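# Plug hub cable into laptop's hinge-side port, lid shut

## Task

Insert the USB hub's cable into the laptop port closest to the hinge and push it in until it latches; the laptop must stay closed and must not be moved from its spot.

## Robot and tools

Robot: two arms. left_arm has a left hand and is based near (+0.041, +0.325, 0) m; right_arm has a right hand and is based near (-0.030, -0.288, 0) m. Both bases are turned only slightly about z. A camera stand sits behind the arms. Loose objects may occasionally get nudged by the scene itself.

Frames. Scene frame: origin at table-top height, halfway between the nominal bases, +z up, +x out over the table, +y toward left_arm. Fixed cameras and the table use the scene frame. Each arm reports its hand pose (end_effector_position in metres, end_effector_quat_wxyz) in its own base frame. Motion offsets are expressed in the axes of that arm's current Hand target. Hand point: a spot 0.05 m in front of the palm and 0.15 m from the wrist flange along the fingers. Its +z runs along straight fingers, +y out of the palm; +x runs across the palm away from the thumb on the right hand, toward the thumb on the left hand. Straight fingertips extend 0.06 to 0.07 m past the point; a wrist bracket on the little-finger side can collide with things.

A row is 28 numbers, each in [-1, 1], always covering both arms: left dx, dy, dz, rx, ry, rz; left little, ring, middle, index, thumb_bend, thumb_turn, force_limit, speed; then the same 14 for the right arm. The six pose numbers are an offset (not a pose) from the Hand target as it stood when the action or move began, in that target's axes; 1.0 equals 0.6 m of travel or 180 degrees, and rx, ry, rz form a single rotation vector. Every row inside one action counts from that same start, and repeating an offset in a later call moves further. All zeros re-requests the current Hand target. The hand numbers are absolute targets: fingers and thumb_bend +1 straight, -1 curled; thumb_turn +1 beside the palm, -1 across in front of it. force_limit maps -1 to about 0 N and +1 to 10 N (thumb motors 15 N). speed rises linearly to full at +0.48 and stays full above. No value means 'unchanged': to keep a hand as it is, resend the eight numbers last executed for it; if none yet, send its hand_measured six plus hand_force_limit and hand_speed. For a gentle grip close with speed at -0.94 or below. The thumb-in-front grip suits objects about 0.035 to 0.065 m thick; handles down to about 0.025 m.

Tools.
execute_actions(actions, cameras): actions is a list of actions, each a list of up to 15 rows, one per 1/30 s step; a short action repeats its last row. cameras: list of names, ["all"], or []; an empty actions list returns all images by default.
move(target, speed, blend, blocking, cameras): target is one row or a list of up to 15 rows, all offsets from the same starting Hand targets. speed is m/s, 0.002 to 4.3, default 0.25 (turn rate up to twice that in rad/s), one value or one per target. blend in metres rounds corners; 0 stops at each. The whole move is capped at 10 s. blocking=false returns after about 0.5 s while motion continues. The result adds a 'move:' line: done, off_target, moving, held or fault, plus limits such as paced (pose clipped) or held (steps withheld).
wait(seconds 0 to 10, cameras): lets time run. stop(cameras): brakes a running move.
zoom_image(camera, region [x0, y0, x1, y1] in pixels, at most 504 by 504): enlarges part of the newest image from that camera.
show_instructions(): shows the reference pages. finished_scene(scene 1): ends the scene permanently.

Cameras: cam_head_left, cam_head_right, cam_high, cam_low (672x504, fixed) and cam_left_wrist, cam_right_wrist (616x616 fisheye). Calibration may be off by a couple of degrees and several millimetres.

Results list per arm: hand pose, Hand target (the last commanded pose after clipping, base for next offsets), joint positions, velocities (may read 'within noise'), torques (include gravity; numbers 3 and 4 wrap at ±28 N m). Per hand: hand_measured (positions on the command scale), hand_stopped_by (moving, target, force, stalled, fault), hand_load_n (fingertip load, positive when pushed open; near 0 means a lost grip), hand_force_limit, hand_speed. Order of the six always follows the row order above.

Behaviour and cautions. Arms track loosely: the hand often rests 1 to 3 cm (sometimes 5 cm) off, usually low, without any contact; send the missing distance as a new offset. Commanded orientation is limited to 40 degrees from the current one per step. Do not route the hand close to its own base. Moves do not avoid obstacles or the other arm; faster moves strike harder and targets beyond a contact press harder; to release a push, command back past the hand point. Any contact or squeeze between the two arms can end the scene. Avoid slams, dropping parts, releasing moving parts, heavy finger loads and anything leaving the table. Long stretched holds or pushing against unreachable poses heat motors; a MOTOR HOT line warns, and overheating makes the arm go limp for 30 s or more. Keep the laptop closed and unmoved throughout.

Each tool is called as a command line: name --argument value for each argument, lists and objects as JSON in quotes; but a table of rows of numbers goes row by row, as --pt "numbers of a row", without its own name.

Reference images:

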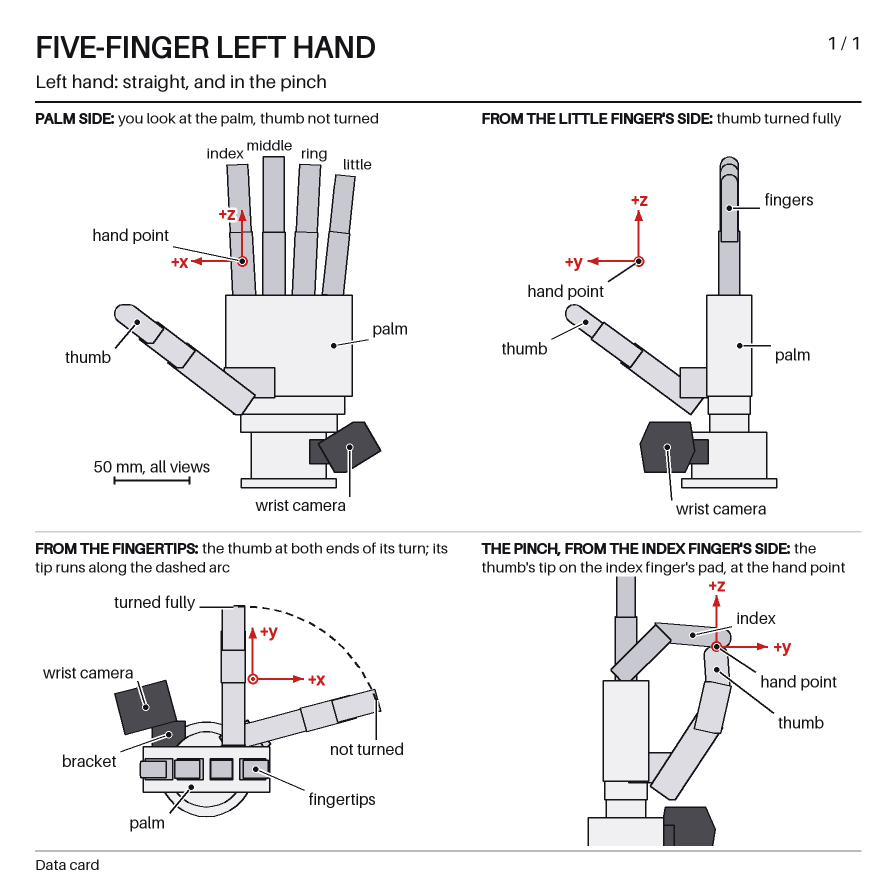

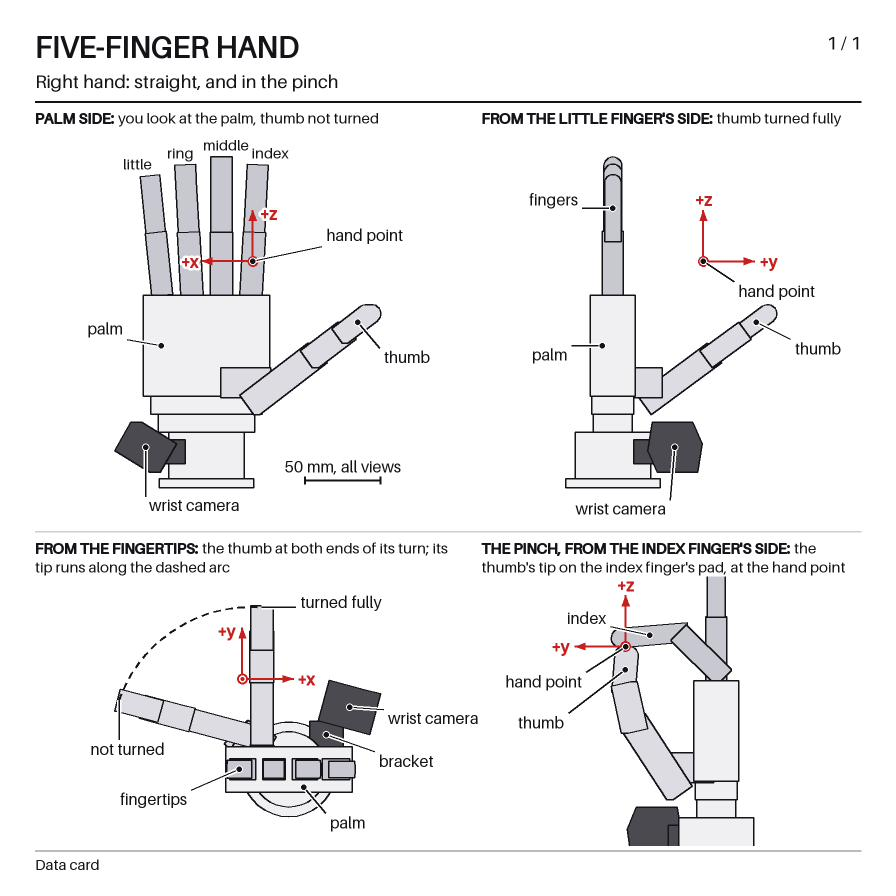

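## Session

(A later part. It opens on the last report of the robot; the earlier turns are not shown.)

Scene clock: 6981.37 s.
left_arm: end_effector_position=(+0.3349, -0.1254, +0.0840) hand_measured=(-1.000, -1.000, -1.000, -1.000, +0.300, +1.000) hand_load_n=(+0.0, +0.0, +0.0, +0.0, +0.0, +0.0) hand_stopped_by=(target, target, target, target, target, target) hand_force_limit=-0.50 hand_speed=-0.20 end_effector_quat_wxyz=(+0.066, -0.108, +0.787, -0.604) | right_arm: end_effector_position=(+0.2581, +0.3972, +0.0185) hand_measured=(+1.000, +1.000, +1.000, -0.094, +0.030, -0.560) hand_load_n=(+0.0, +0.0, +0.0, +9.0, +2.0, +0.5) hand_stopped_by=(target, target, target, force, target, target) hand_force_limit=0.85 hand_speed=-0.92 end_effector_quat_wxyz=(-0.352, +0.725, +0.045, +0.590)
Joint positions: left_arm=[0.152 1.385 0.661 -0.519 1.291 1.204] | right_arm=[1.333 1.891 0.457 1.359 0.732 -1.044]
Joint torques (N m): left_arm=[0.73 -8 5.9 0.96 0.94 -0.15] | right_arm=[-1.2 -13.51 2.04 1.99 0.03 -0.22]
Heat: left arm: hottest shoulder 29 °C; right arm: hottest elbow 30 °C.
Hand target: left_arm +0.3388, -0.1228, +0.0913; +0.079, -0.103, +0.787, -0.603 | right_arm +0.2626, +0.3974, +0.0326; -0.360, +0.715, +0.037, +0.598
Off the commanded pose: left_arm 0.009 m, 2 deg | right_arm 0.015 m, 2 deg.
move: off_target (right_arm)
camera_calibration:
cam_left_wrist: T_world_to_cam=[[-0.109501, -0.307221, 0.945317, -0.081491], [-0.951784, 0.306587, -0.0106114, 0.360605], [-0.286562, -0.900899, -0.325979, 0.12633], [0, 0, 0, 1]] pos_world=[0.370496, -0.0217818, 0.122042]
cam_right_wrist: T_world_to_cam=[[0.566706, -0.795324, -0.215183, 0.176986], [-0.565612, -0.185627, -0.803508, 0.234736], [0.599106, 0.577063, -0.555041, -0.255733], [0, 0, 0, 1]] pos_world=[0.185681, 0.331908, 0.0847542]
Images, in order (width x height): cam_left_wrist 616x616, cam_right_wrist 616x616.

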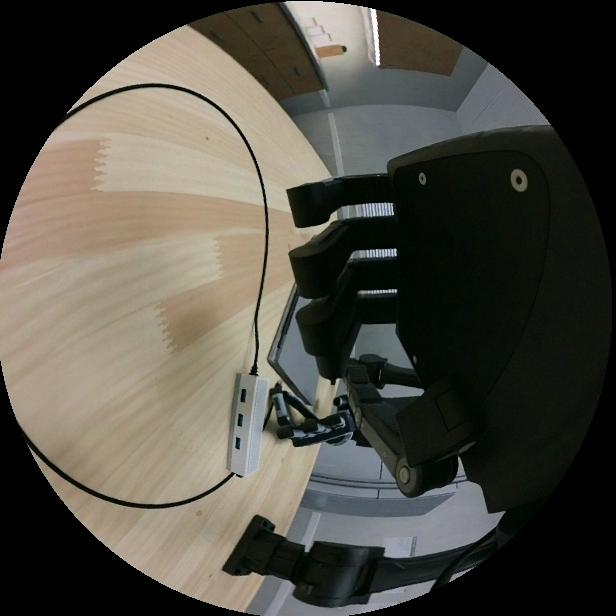

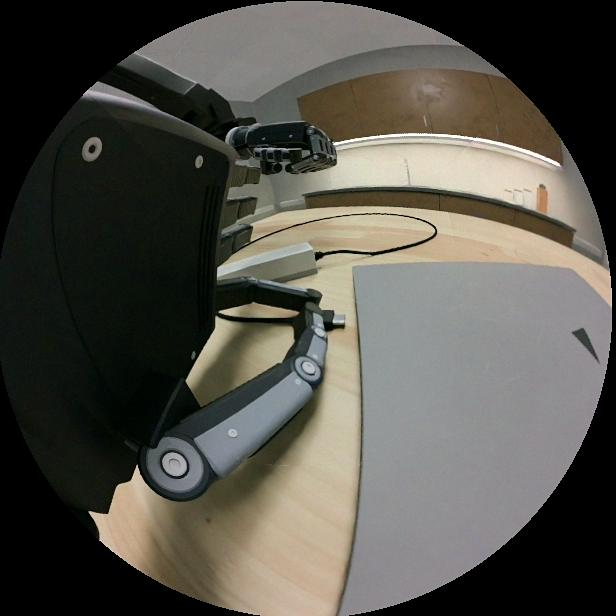

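move --target '[0,0,0,0,0,0,-1,-1,-1,-1,0.3,1,-0.5,-0.2,-0.0257,0.0137,0.0007,0,0,0,1,1,1,-0.35,0.03,-0.56,0.85,-0.92]' --speed 0.04 --cameras '["cam_left_wrist","cam_right_wrist"]'

zoom_image --camera "cam_right_wrist" --region '[324, 306, 346, 328]'

zoom_image --camera "cam_left_wrist" --region '[268, 370, 292, 394]'

Scene clock: 7037.43 s.
left_arm: end_effector_position=(+0.3349, -0.1254, +0.0840) hand_measured=(-1.000, -1.000, -1.000, -1.000, +0.300, +1.000) hand_load_n=(+0.0, +0.0, +0.0, +0.0, +0.0, -0.5) hand_stopped_by=(target, target, target, target, target, target) hand_force_limit=-0.50 hand_speed=-0.20 end_effector_quat_wxyz=(+0.066, -0.108, +0.787, -0.604) | right_arm: end_effector_position=(+0.2587, +0.3980, +0.0179) hand_measured=(+1.000, +1.000, +1.000, -0.094, +0.030, -0.560) hand_load_n=(+0.0, +0.0, +0.0, +9.0, +2.0, +0.5) hand_stopped_by=(target, target, target, force, target, target) hand_force_limit=0.85 hand_speed=-0.92 end_effector_quat_wxyz=(-0.363, +0.717, +0.037, +0.594)
Joint positions: left_arm=[0.152 1.385 0.661 -0.519 1.291 1.204] | right_arm=[1.333 1.923 0.457 1.426 0.731 -1.047]
Joint torques (N m): left_arm=[0.85 -8.06 5.94 1.01 0.94 -0.15] | right_arm=[-1.14 -9.93 2.56 1.94 0.03 -0.17]
Heat: left arm: hottest shoulder 29 °C; right arm: hottest shoulder 29 °C.
Hand target: left_arm +0.3388, -0.1228, +0.0913; +0.079, -0.103, +0.787, -0.603 | right_arm +0.2626, +0.3974, +0.0152; -0.360, +0.715, +0.037, +0.598
Off the commanded pose: left_arm 0.009 m, 2 deg | right_arm 0.005 m, 1 deg.
move: done
camera_calibration:
cam_left_wrist: T_world_to_cam=[[-0.109501, -0.307221, 0.945317, -0.081491], [-0.951784, 0.306587, -0.0106114, 0.360605], [-0.286562, -0.900899, -0.325979, 0.12633], [0, 0, 0, 1]] pos_world=[0.370496, -0.0217818, 0.122042]
cam_right_wrist: T_world_to_cam=[[0.569137, -0.788009, -0.234787, 0.173952], [-0.557264, -0.159703, -0.814832, 0.222501], [0.604599, 0.59459, -0.530022, -0.265734], [0, 0, 0, 1]] pos_world=[0.185651, 0.330612, 0.0812978]
Images, in order (width x height): cam_left_wrist 616x616, cam_right_wrist 616x616.

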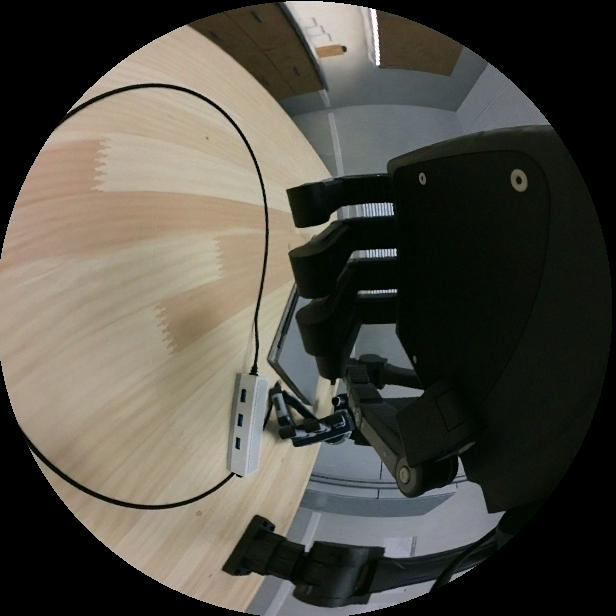

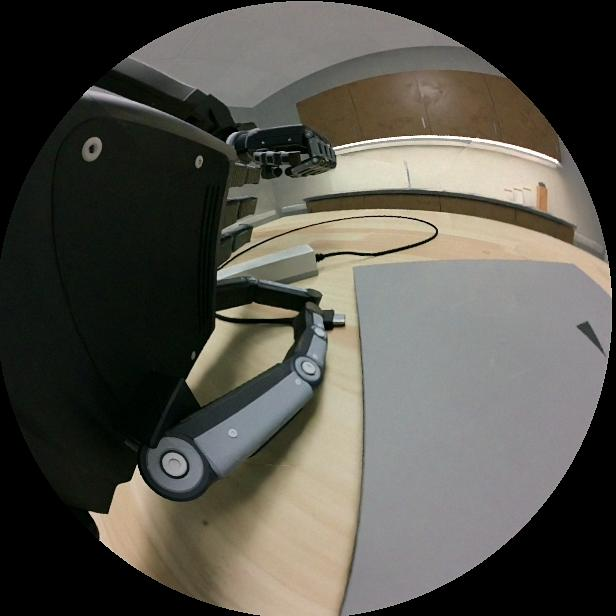

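Scaled by 22.909 from the camera's 616x616 image, which has a finer 880x880 frame.

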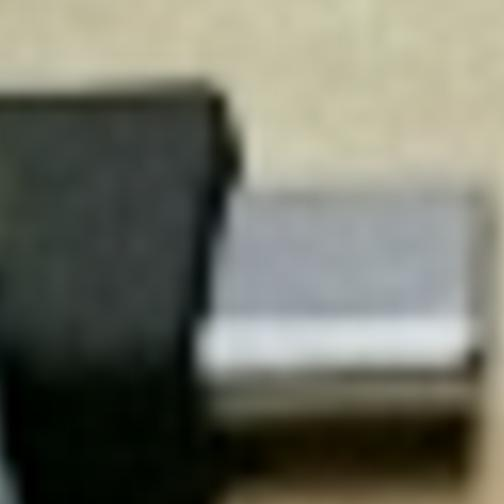

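Scaled by 21.000 from the camera's 616x616 image, which has a finer 880x880 frame.

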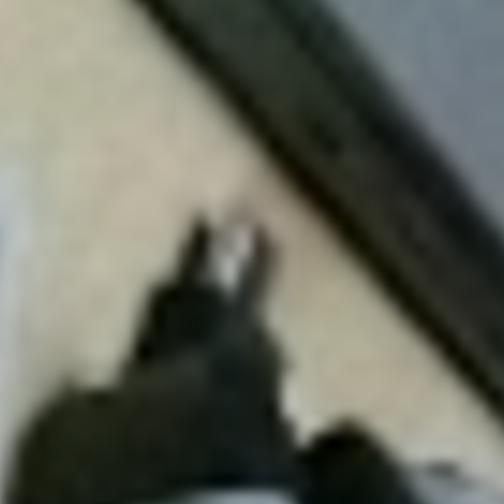

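move --target '[0,0,0,0,0,0,-1,-1,-1,-1,0.3,1,-0.5,-0.2,-0.0066,0.0035,0.0002,0,0,0,1,1,1,-0.35,0.03,-0.56,0.85,-0.92]' --speed 0.04 --cameras '["cam_left_wrist","cam_right_wrist"]'

zoom_image --camera "cam_right_wrist" --region '[324, 306, 346, 328]'

zoom_image --camera "cam_left_wrist" --region '[268, 370, 292, 394]'

Scene clock: 7045.10 s.
left_arm: end_effector_position=(+0.3349, -0.1254, +0.0840) hand_measured=(-1.000, -1.000, -1.000, -1.000, +0.300, +1.000) hand_load_n=(+0.0, +0.0, +0.0, +0.0, +0.0, -0.5) hand_stopped_by=(target, target, target, target, target, target) hand_force_limit=-0.50 hand_speed=-0.20 end_effector_quat_wxyz=(+0.066, -0.108, +0.787, -0.604) | right_arm: end_effector_position=(+0.2588, +0.3979, +0.0174) hand_measured=(+1.000, +1.000, +1.000, -0.094, +0.030, -0.560) hand_load_n=(+0.0, +0.0, +0.0, +8.5, +1.5, +0.0) hand_stopped_by=(target, target, target, force, target, target) hand_force_limit=0.85 hand_speed=-0.92 end_effector_quat_wxyz=(-0.366, +0.714, +0.036, +0.596)
Joint positions: left_arm=[0.152 1.385 0.661 -0.519 1.291 1.204] | right_arm=[1.333 1.936 0.457 1.451 0.731 -1.051]
Joint torques (N m): left_arm=[0.67 -8.23 5.96 0.95 0.94 -0.14] | right_arm=[-1.14 -9.64 2.69 1.61 0.02 -0.15]
Heat: left arm: hottest shoulder 29 °C; right arm: hottest shoulder 29 °C.
Hand target: left_arm +0.3388, -0.1228, +0.0913; +0.079, -0.103, +0.787, -0.603 | right_arm +0.2626, +0.3974, +0.0107; -0.360, +0.715, +0.038, +0.598
Off the commanded pose: left_arm 0.009 m, 2 deg | right_arm 0.008 m, 1 deg.
move: done
camera_calibration:
cam_left_wrist: T_world_to_cam=[[-0.109501, -0.307221, 0.945317, -0.081491], [-0.951784, 0.306587, -0.0106114, 0.360605], [-0.286562, -0.900899, -0.325979, 0.12633], [0, 0, 0, 1]] pos_world=[0.370496, -0.0217818, 0.122042]
cam_right_wrist: T_world_to_cam=[[0.57037, -0.786001, -0.238495, 0.172646], [-0.55316, -0.152923, -0.818919, 0.218428], [0.6072, 0.599013, -0.522007, -0.268583], [0, 0, 0, 1]] pos_world=[0.185437, 0.329988, 0.0798476]
Images, in order (width x height): cam_left_wrist 616x616, cam_right_wrist 616x616.

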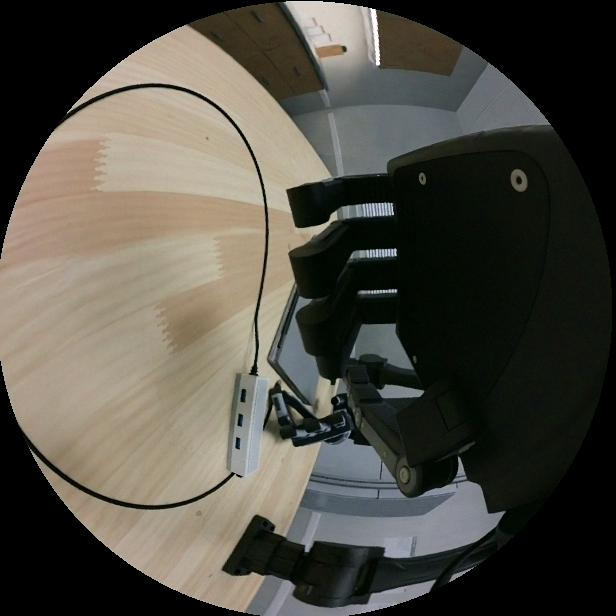

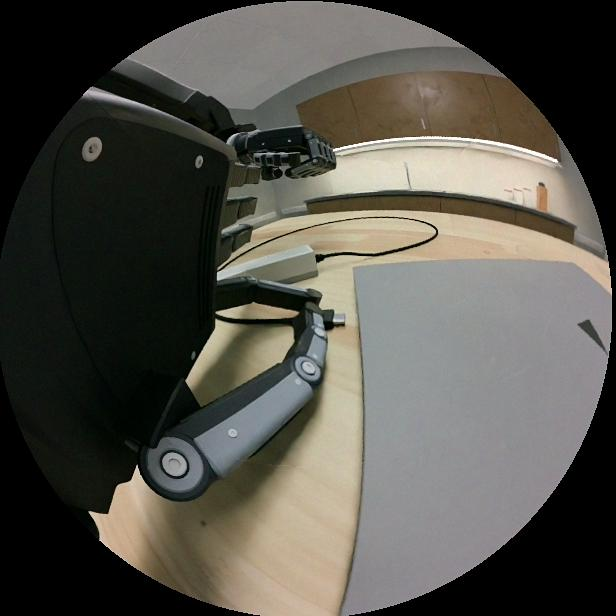

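Scaled by 22.909 from the camera's 616x616 image, which has a finer 880x880 frame.

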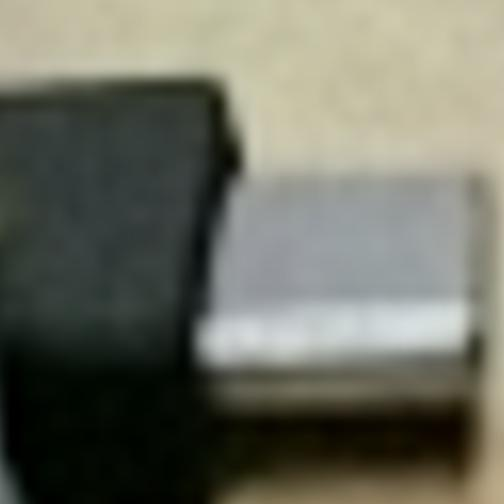

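Scaled by 21.000 from the camera's 616x616 image, which has a finer 880x880 frame.

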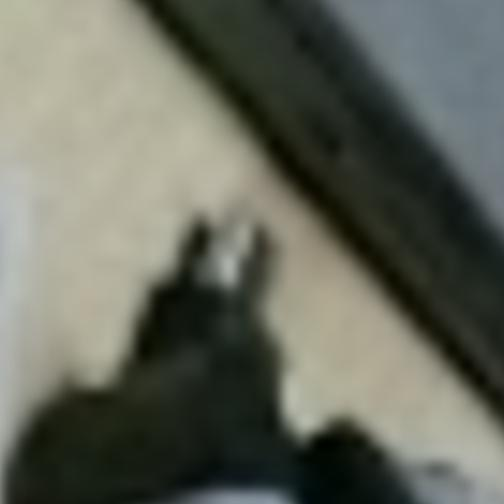

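move --target '[0,0,0,0,0,0,-1,-1,-1,-1,0.3,1,-0.5,-0.2,-0.0073,0.0039,0.0002,0,0,0,1,1,1,-0.35,0.03,-0.56,0.85,-0.92]' --speed 0.04 --cameras '["cam_left_wrist","cam_right_wrist"]'

zoom_image --camera "cam_right_wrist" --region '[324, 306, 346, 328]'

zoom_image --camera "cam_left_wrist" --region '[268, 370, 292, 394]'

Scene clock: 7051.10 s.
left_arm: end_effector_position=(+0.3349, -0.1254, +0.0840) hand_measured=(-1.000, -1.000, -1.000, -1.000, +0.300, +1.000) hand_load_n=(+0.0, +0.0, +0.0, +0.0, +0.0, +0.0) hand_stopped_by=(target, target, target, target, target, target) hand_force_limit=-0.50 hand_speed=-0.20 end_effector_quat_wxyz=(+0.066, -0.108, +0.787, -0.604) | right_arm: end_effector_position=(+0.2592, +0.3986, +0.0171) hand_measured=(+1.000, +1.000, +1.000, -0.094, +0.030, -0.560) hand_load_n=(+0.0, +0.0, +0.0, +8.5, +0.5, -1.0) hand_stopped_by=(target, target, target, force, target, target) hand_force_limit=0.85 hand_speed=-0.92 end_effector_quat_wxyz=(-0.369, +0.710, +0.035, +0.599)
Joint positions: left_arm=[0.152 1.385 0.661 -0.519 1.291 1.204] | right_arm=[1.333 1.95 0.459 1.476 0.731 -1.057]
Joint torques (N m): left_arm=[0.85 -8.06 5.96 0.95 0.93 -0.14] | right_arm=[-1.14 -9.29 2.62 1.4 0.02 -0.09]
Heat: left arm: hottest shoulder 29 °C; right arm: hottest shoulder 29 °C.
Hand target: left_arm +0.3388, -0.1228, +0.0913; +0.079, -0.103, +0.787, -0.603 | right_arm +0.2626, +0.3974, +0.0058; -0.360, +0.715, +0.037, +0.598
Off the commanded pose: left_arm 0.009 m, 2 deg | right_arm 0.012 m, 1 deg.
move: off_target (right_arm)
camera_calibration:
cam_left_wrist: T_world_to_cam=[[-0.109501, -0.307221, 0.945317, -0.081491], [-0.951784, 0.306587, -0.0106114, 0.360605], [-0.286562, -0.900899, -0.325979, 0.12633], [0, 0, 0, 1]] pos_world=[0.370496, -0.0217818, 0.122042]
cam_right_wrist: T_world_to_cam=[[0.57207, -0.783935, -0.24121, 0.171654], [-0.547668, -0.146172, -0.823828, 0.214609], [0.610569, 0.603391, -0.512957, -0.272176], [0, 0, 0, 1]] pos_world=[0.185519, 0.330164, 0.0785908]
Images, in order (width x height): cam_left_wrist 616x616, cam_right_wrist 616x616.

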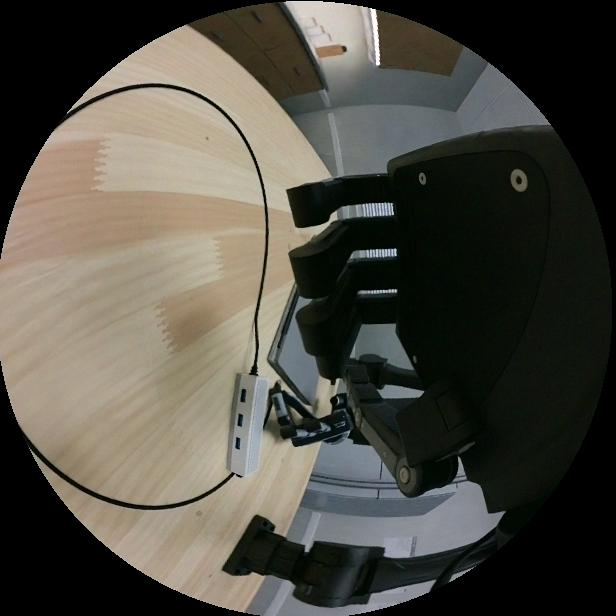

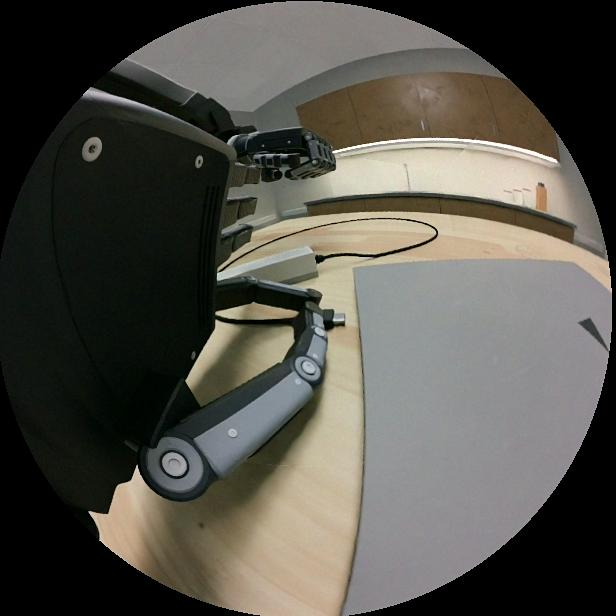

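Scaled by 22.909 from the camera's 616x616 image, which has a finer 880x880 frame.

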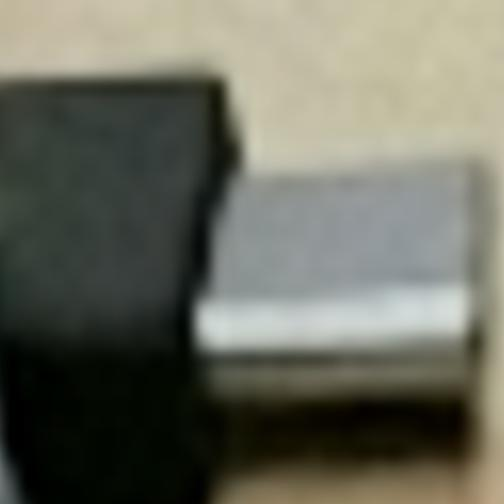

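Scaled by 21.000 from the camera's 616x616 image, which has a finer 880x880 frame.

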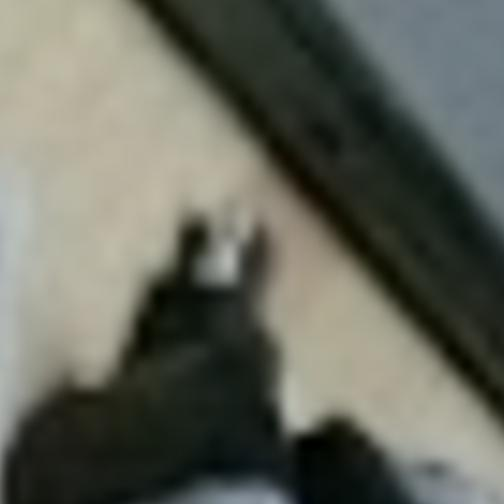

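move --target '[0,0,0,0,0,0,-1,-1,-1,-1,0.3,1,-0.5,-0.2,0.0353,-0.0188,-0.0010,0.0007,0.0008,0.0083,1,1,1,-0.35,0.03,-0.56,0.85,-0.92]' --speed 0.04 --cameras '["cam_left_wrist","cam_right_wrist"]'

zoom_image --camera "cam_right_wrist" --region '[324, 306, 346, 328]'

zoom_image --camera "cam_left_wrist" --region '[268, 370, 292, 394]'

Scene clock: 7059.70 s.
left_arm: end_effector_position=(+0.3349, -0.1254, +0.0840) hand_measured=(-1.000, -1.000, -1.000, -1.000, +0.300, +1.000) hand_load_n=(+0.0, +0.0, +0.0, +0.0, +0.0, +0.0) hand_stopped_by=(target, target, target, target, target, target) hand_force_limit=-0.50 hand_speed=-0.20 end_effector_quat_wxyz=(+0.066, -0.108, +0.787, -0.604) | right_arm: end_effector_position=(+0.2595, +0.3971, +0.0214) hand_measured=(+1.000, +1.000, +1.000, -0.094, +0.030, -0.560) hand_load_n=(+0.0, +0.0, +0.0, +9.5, +2.0, +0.5) hand_stopped_by=(target, target, target, force, target, target) hand_force_limit=0.85 hand_speed=-0.92 end_effector_quat_wxyz=(-0.361, +0.718, +0.039, +0.594)
Joint positions: left_arm=[0.152 1.385 0.661 -0.519 1.291 1.204] | right_arm=[1.33 1.904 0.454 1.406 0.728 -1.048]
Joint torques (N m): left_arm=[0.73 -8 5.93 0.95 0.95 -0.14] | right_arm=[-1.08 -13.63 2.02 0.99 0.01 0.01]
Heat: left arm: hottest shoulder 29 °C; right arm: hottest shoulder 29 °C.
Hand target: left_arm +0.3388, -0.1228, +0.0913; +0.079, -0.103, +0.787, -0.603 | right_arm +0.2626, +0.3973, +0.0297; -0.369, +0.714, +0.028, +0.594
Off the commanded pose: left_arm 0.009 m, 2 deg | right_arm 0.009 m, 2 deg.
move: done
camera_calibration:
cam_left_wrist: T_world_to_cam=[[-0.109501, -0.307221, 0.945317, -0.081491], [-0.951784, 0.306587, -0.0106114, 0.360605], [-0.286562, -0.900899, -0.325979, 0.12633], [0, 0, 0, 1]] pos_world=[0.370496, -0.0217818, 0.122042]
cam_right_wrist: T_world_to_cam=[[0.569013, -0.789248, -0.230893, 0.173999], [-0.557725, -0.164064, -0.81365, 0.22753], [0.604291, 0.591752, -0.533537, -0.262559], [0, 0, 0, 1]] pos_world=[0.186553, 0.330028, 0.0852196]
Images, in order (width x height): cam_left_wrist 616x616, cam_right_wrist 616x616.

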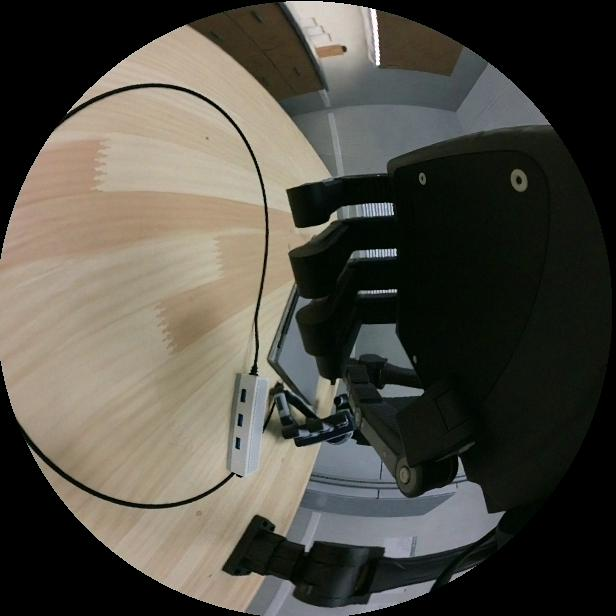

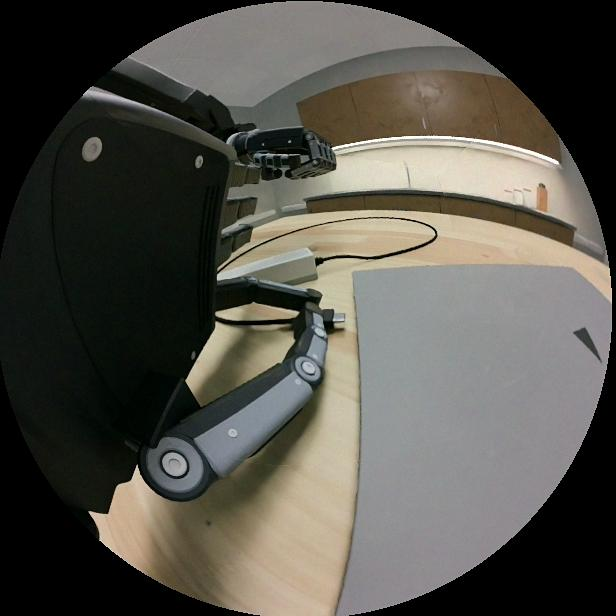

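Scaled by 22.909 from the camera's 616x616 image, which has a finer 880x880 frame.

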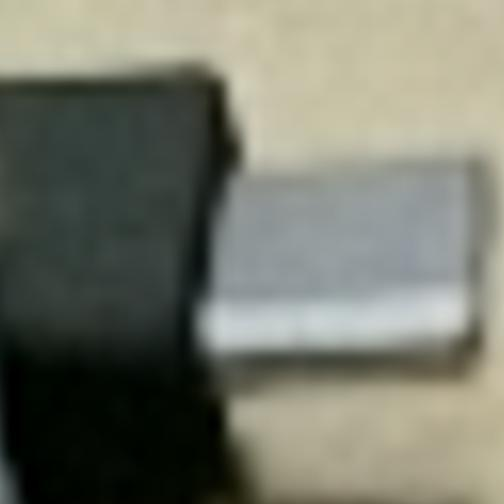

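Scaled by 21.000 from the camera's 616x616 image, which has a finer 880x880 frame.

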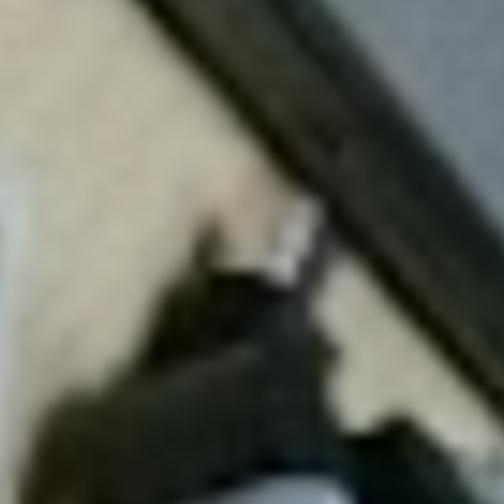

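move --target '[0,0,0,0,0,0,-1,-1,-1,-1,0.3,1,-0.5,-0.2,-0.0062,0.0128,-0.0024,0,0,0,1,1,1,-0.35,0.03,-0.56,0.85,-0.92]' --speed 0.04 --cameras '["cam_left_wrist","cam_right_wrist"]'

zoom_image --camera "cam_right_wrist" --region '[324, 306, 346, 328]'

zoom_image --camera "cam_left_wrist" --region '[268, 370, 292, 394]'

Scene clock: 7103.80 s.
left_arm: end_effector_position=(+0.3349, -0.1254, +0.0840) hand_measured=(-1.000, -1.000, -1.000, -1.000, +0.300, +1.000) hand_load_n=(+0.0, +0.5, +0.0, +0.0, +0.0, +0.0) hand_stopped_by=(target, target, target, target, target, target) hand_force_limit=-0.50 hand_speed=-0.20 end_effector_quat_wxyz=(+0.066, -0.108, +0.787, -0.604) | right_arm: end_effector_position=(+0.2610, +0.3933, +0.0202) hand_measured=(+1.000, +1.000, +1.000, -0.094, +0.030, -0.560) hand_load_n=(+0.0, +0.0, +0.0, +9.0, +2.0, +0.5) hand_stopped_by=(target, target, target, force, target, target) hand_force_limit=0.85 hand_speed=-0.92 end_effector_quat_wxyz=(-0.361, +0.719, +0.039, +0.593)
Joint positions: left_arm=[0.152 1.385 0.661 -0.519 1.291 1.204] | right_arm=[1.322 1.904 0.445 1.41 0.72 -1.047]
Joint torques (N m): left_arm=[0.73 -8.18 5.94 0.95 0.95 -0.14] | right_arm=[-1.2 -11.22 1.95 2.03 0.01 0.03]
Heat: left arm: hottest shoulder 29 °C; right arm: hottest shoulder 29 °C.
Hand target: left_arm +0.3388, -0.1228, +0.0913; +0.079, -0.103, +0.787, -0.603 | right_arm +0.2640, +0.3923, +0.0227; -0.369, +0.714, +0.028, +0.594
Off the commanded pose: left_arm 0.009 m, 2 deg | right_arm 0.004 m, 2 deg.
move: done
camera_calibration:
cam_left_wrist: T_world_to_cam=[[-0.109501, -0.307221, 0.945317, -0.081491], [-0.951784, 0.306587, -0.0106114, 0.360605], [-0.286562, -0.900899, -0.325979, 0.12633], [0, 0, 0, 1]] pos_world=[0.370496, -0.0217818, 0.122042]
cam_right_wrist: T_world_to_cam=[[0.568844, -0.789676, -0.229845, 0.170049], [-0.559236, -0.166468, -0.812123, 0.228042], [0.603052, 0.590508, -0.53631, -0.260943], [0, 0, 0, 1]] pos_world=[0.18816, 0.326334, 0.084337]
Images, in order (width x height): cam_left_wrist 616x616, cam_right_wrist 616x616.

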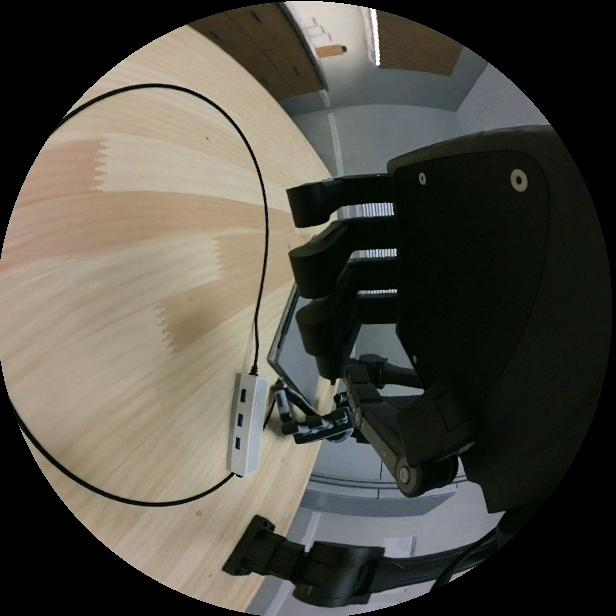

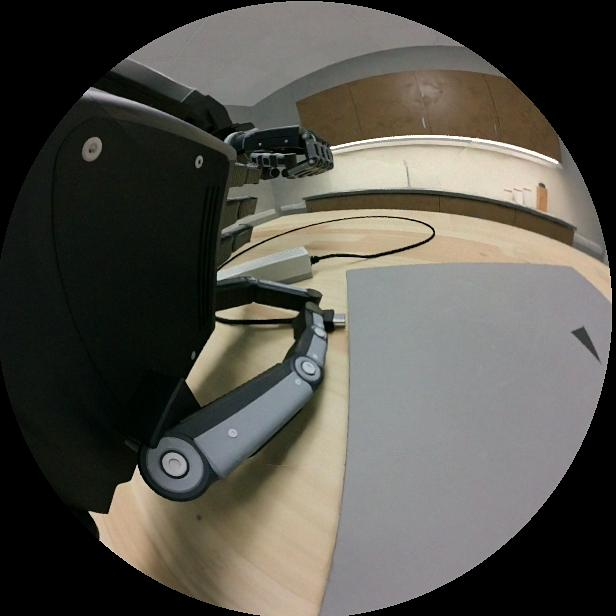

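Scaled by 22.909 from the camera's 616x616 image, which has a finer 880x880 frame.

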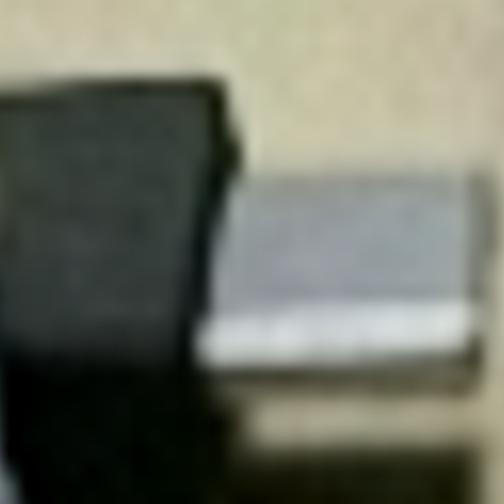

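Scaled by 21.000 from the camera's 616x616 image, which has a finer 880x880 frame.

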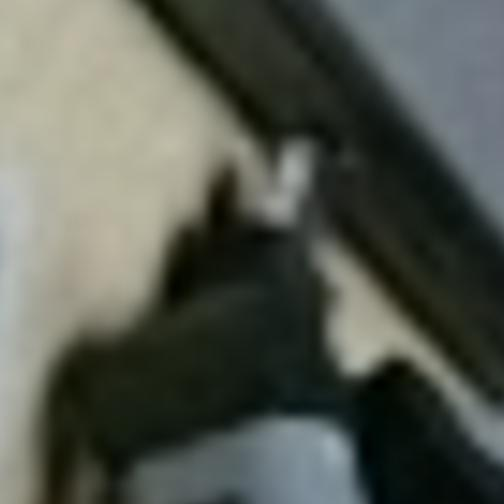

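zoom_image --camera "cam_right_wrist" --region '[330, 300, 366, 336]'

zoom_image --camera "cam_left_wrist" --region '[274, 368, 292, 386]'

Scaled by 14.000 from the camera's 616x616 image, which has a finer 880x880 frame.

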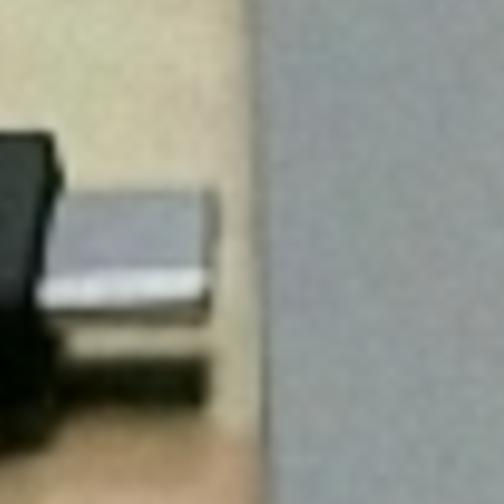

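Scaled by 28.000 from the camera's 616x616 image, which has a finer 880x880 frame.

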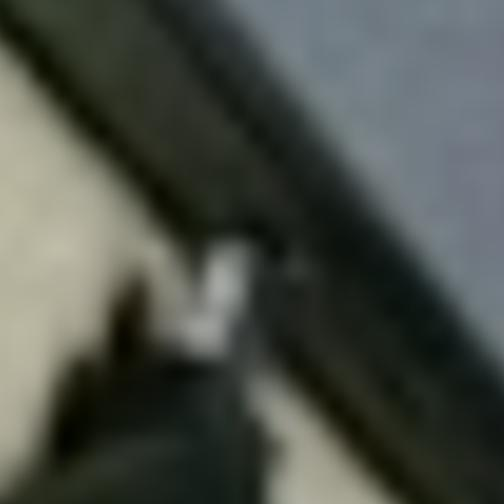

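move --target '[0,0,0,0,0,0,-1,-1,-1,-1,0.3,1,-0.5,-0.2,0.0040,0.0004,-0.0020,-0.0007,-0.0008,-0.0083,1,1,1,-0.35,0.03,-0.56,0.85,-0.92]' --speed 0.04 --cameras '["cam_left_wrist","cam_right_wrist"]'

zoom_image --camera "cam_right_wrist" --region '[324, 304, 352, 332]'

zoom_image --camera "cam_left_wrist" --region '[268, 366, 292, 390]'

Scene clock: 7122.90 s.
left_arm: end_effector_position=(+0.3349, -0.1254, +0.0840) hand_measured=(-1.000, -1.000, -1.000, -1.000, +0.300, +1.000) hand_load_n=(+0.0, +0.0, +0.0, +0.0, +0.0, -0.5) hand_stopped_by=(target, target, target, target, target, target) hand_force_limit=-0.50 hand_speed=-0.20 end_effector_quat_wxyz=(+0.066, -0.108, +0.787, -0.604) | right_arm: end_effector_position=(+0.2610, +0.3933, +0.0202) hand_measured=(+1.000, +1.000, +1.000, -0.094, +0.030, -0.560) hand_load_n=(+0.0, +0.0, +0.0, +9.0, +2.0, +0.5) hand_stopped_by=(target, target, target, force, target, target) hand_force_limit=0.85 hand_speed=-0.92 end_effector_quat_wxyz=(-0.361, +0.719, +0.039, +0.593)
Joint positions: left_arm=[0.152 1.385 0.661 -0.519 1.291 1.204] | right_arm=[1.322 1.904 0.445 1.41 0.72 -1.047]
Joint torques (N m): left_arm=[0.73 -8.12 5.94 0.95 0.94 -0.15] | right_arm=[-0.97 -11.93 1.7 1.69 0.12 -0.17]
Heat: left arm: hottest shoulder 29 °C; right arm: hottest shoulder 29 °C.
Hand target: left_arm +0.3388, -0.1228, +0.0913; +0.079, -0.103, +0.787, -0.603 | right_arm +0.2638, +0.3905, +0.0247; -0.360, +0.715, +0.037, +0.598
Off the commanded pose: left_arm 0.009 m, 2 deg | right_arm 0.006 m, 1 deg.
move: done
camera_calibration:
cam_left_wrist: T_world_to_cam=[[-0.109501, -0.307221, 0.945317, -0.081491], [-0.951784, 0.306587, -0.0106114, 0.360605], [-0.286562, -0.900899, -0.325979, 0.12633], [0, 0, 0, 1]] pos_world=[0.370496, -0.0217818, 0.122042]
cam_right_wrist: T_world_to_cam=[[0.568844, -0.789676, -0.229845, 0.170049], [-0.559236, -0.166468, -0.812123, 0.228042], [0.603052, 0.590508, -0.53631, -0.260943], [0, 0, 0, 1]] pos_world=[0.18816, 0.326334, 0.084337]
Images, in order (width x height): cam_left_wrist 616x616, cam_right_wrist 616x616.

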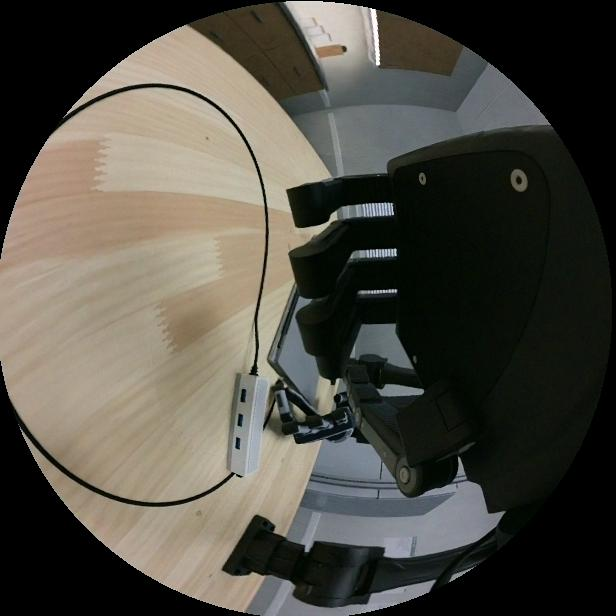

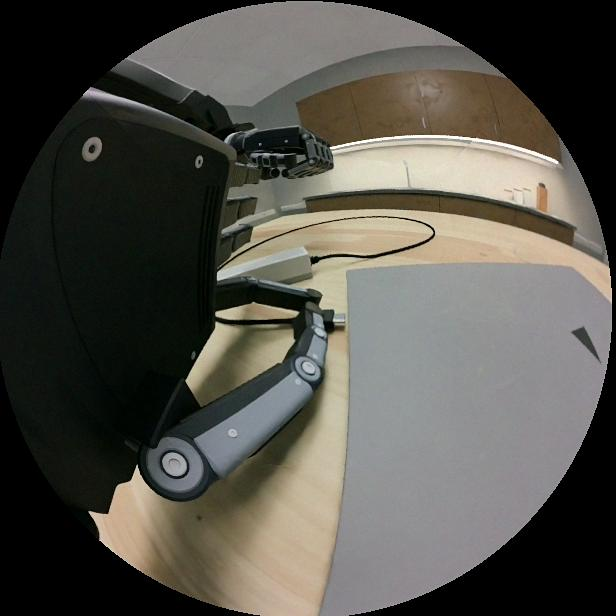

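Scaled by 18.000 from the camera's 616x616 image, which has a finer 880x880 frame.

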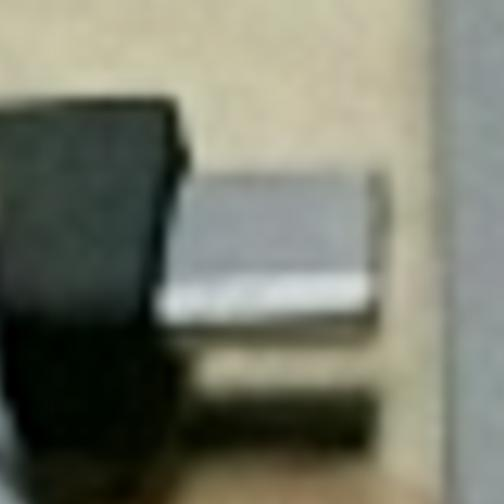

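Scaled by 21.000 from the camera's 616x616 image, which has a finer 880x880 frame.

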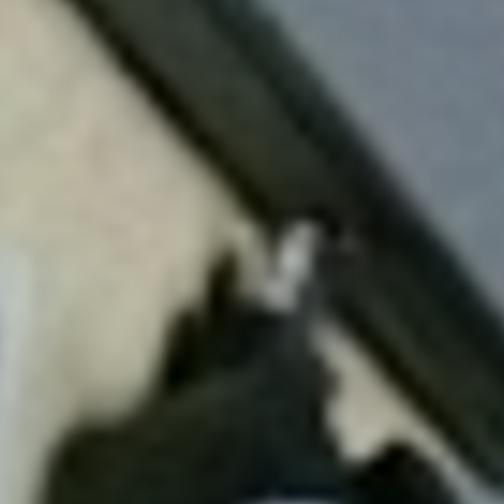

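move --target '[0,0,0,0,0,0,-1,-1,-1,-1,0.3,1,-0.5,-0.2,0.0032,0.0009,-0.0020,-0.0004,-0.0005,-0.0055,1,1,1,-0.35,0.03,-0.56,0.85,-0.92]' --speed 0.04 --cameras '["cam_left_wrist","cam_right_wrist"]'

zoom_image --camera "cam_right_wrist" --region '[324, 304, 352, 332]'

zoom_image --camera "cam_left_wrist" --region '[268, 366, 292, 390]'

Scene clock: 7128.17 s.
left_arm: end_effector_position=(+0.3349, -0.1254, +0.0840) hand_measured=(-1.000, -1.000, -1.000, -1.000, +0.300, +1.000) hand_load_n=(+0.0, +0.0, +0.0, +0.5, +0.0, +0.0) hand_stopped_by=(target, target, target, target, target, target) hand_force_limit=-0.50 hand_speed=-0.20 end_effector_quat_wxyz=(+0.066, -0.108, +0.787, -0.604) | right_arm: end_effector_position=(+0.2608, +0.3908, +0.0193) hand_measured=(+1.000, +1.000, +1.000, -0.094, +0.030, -0.560) hand_load_n=(+0.0, +0.0, +0.0, +9.5, +2.0, +0.5) hand_stopped_by=(target, target, target, force, target, target) hand_force_limit=0.85 hand_speed=-0.92 end_effector_quat_wxyz=(-0.356, +0.720, +0.044, +0.594)
Joint positions: left_arm=[0.152 1.385 0.661 -0.519 1.291 1.204] | right_arm=[1.322 1.904 0.44 1.41 0.72 -1.056]
Joint torques (N m): left_arm=[0.73 -8 5.94 0.95 0.94 -0.15] | right_arm=[-0.91 -12.45 1.8 1.47 0.18 -0.25]
Heat: left arm: hottest shoulder 29 °C; right arm: hottest shoulder 29 °C.
Hand target: left_arm +0.3388, -0.1228, +0.0913; +0.079, -0.103, +0.787, -0.603 | right_arm +0.2636, +0.3887, +0.0261; -0.354, +0.716, +0.044, +0.600
Off the commanded pose: left_arm 0.009 m, 2 deg | right_arm 0.008 m, 1 deg.
move: done
camera_calibration:
cam_left_wrist: T_world_to_cam=[[-0.109501, -0.307221, 0.945317, -0.081491], [-0.951784, 0.306587, -0.0106114, 0.360605], [-0.286562, -0.900899, -0.325979, 0.12633], [0, 0, 0, 1]] pos_world=[0.370496, -0.0217818, 0.122042]
cam_right_wrist: T_world_to_cam=[[0.569904, -0.792131, -0.218491, 0.168446], [-0.556248, -0.176191, -0.812124, 0.229812], [0.604812, 0.584368, -0.541033, -0.257792], [0, 0, 0, 1]] pos_world=[0.18775, 0.324568, 0.083966]
Images, in order (width x height): cam_left_wrist 616x616, cam_right_wrist 616x616.

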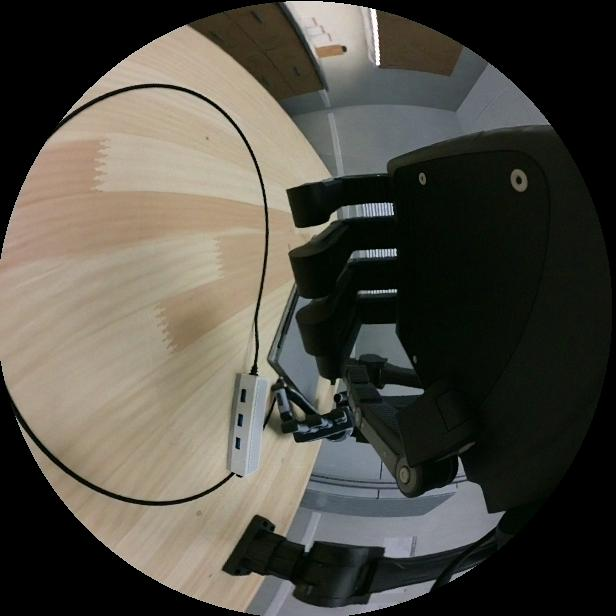

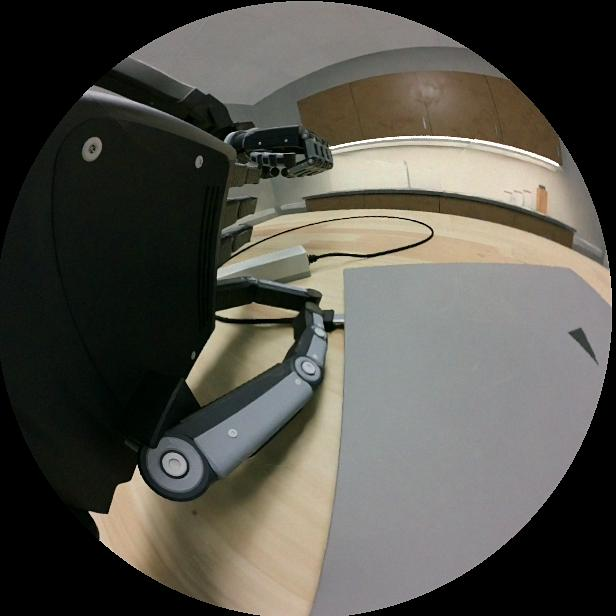

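Scaled by 18.000 from the camera's 616x616 image, which has a finer 880x880 frame.

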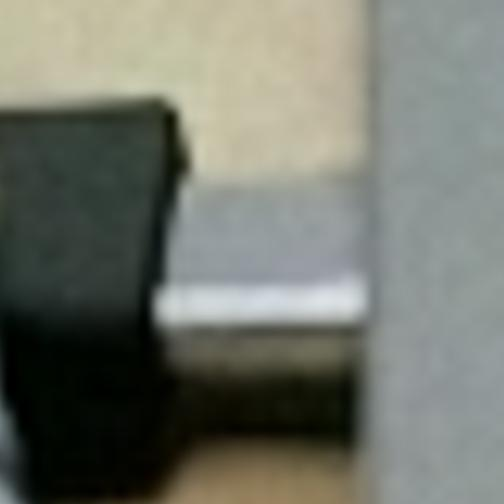

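Scaled by 21.000 from the camera's 616x616 image, which has a finer 880x880 frame.

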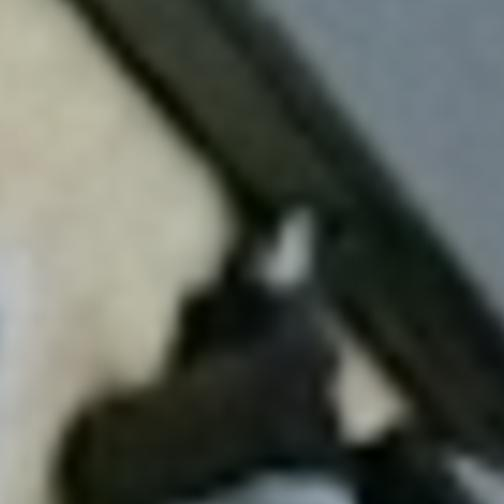

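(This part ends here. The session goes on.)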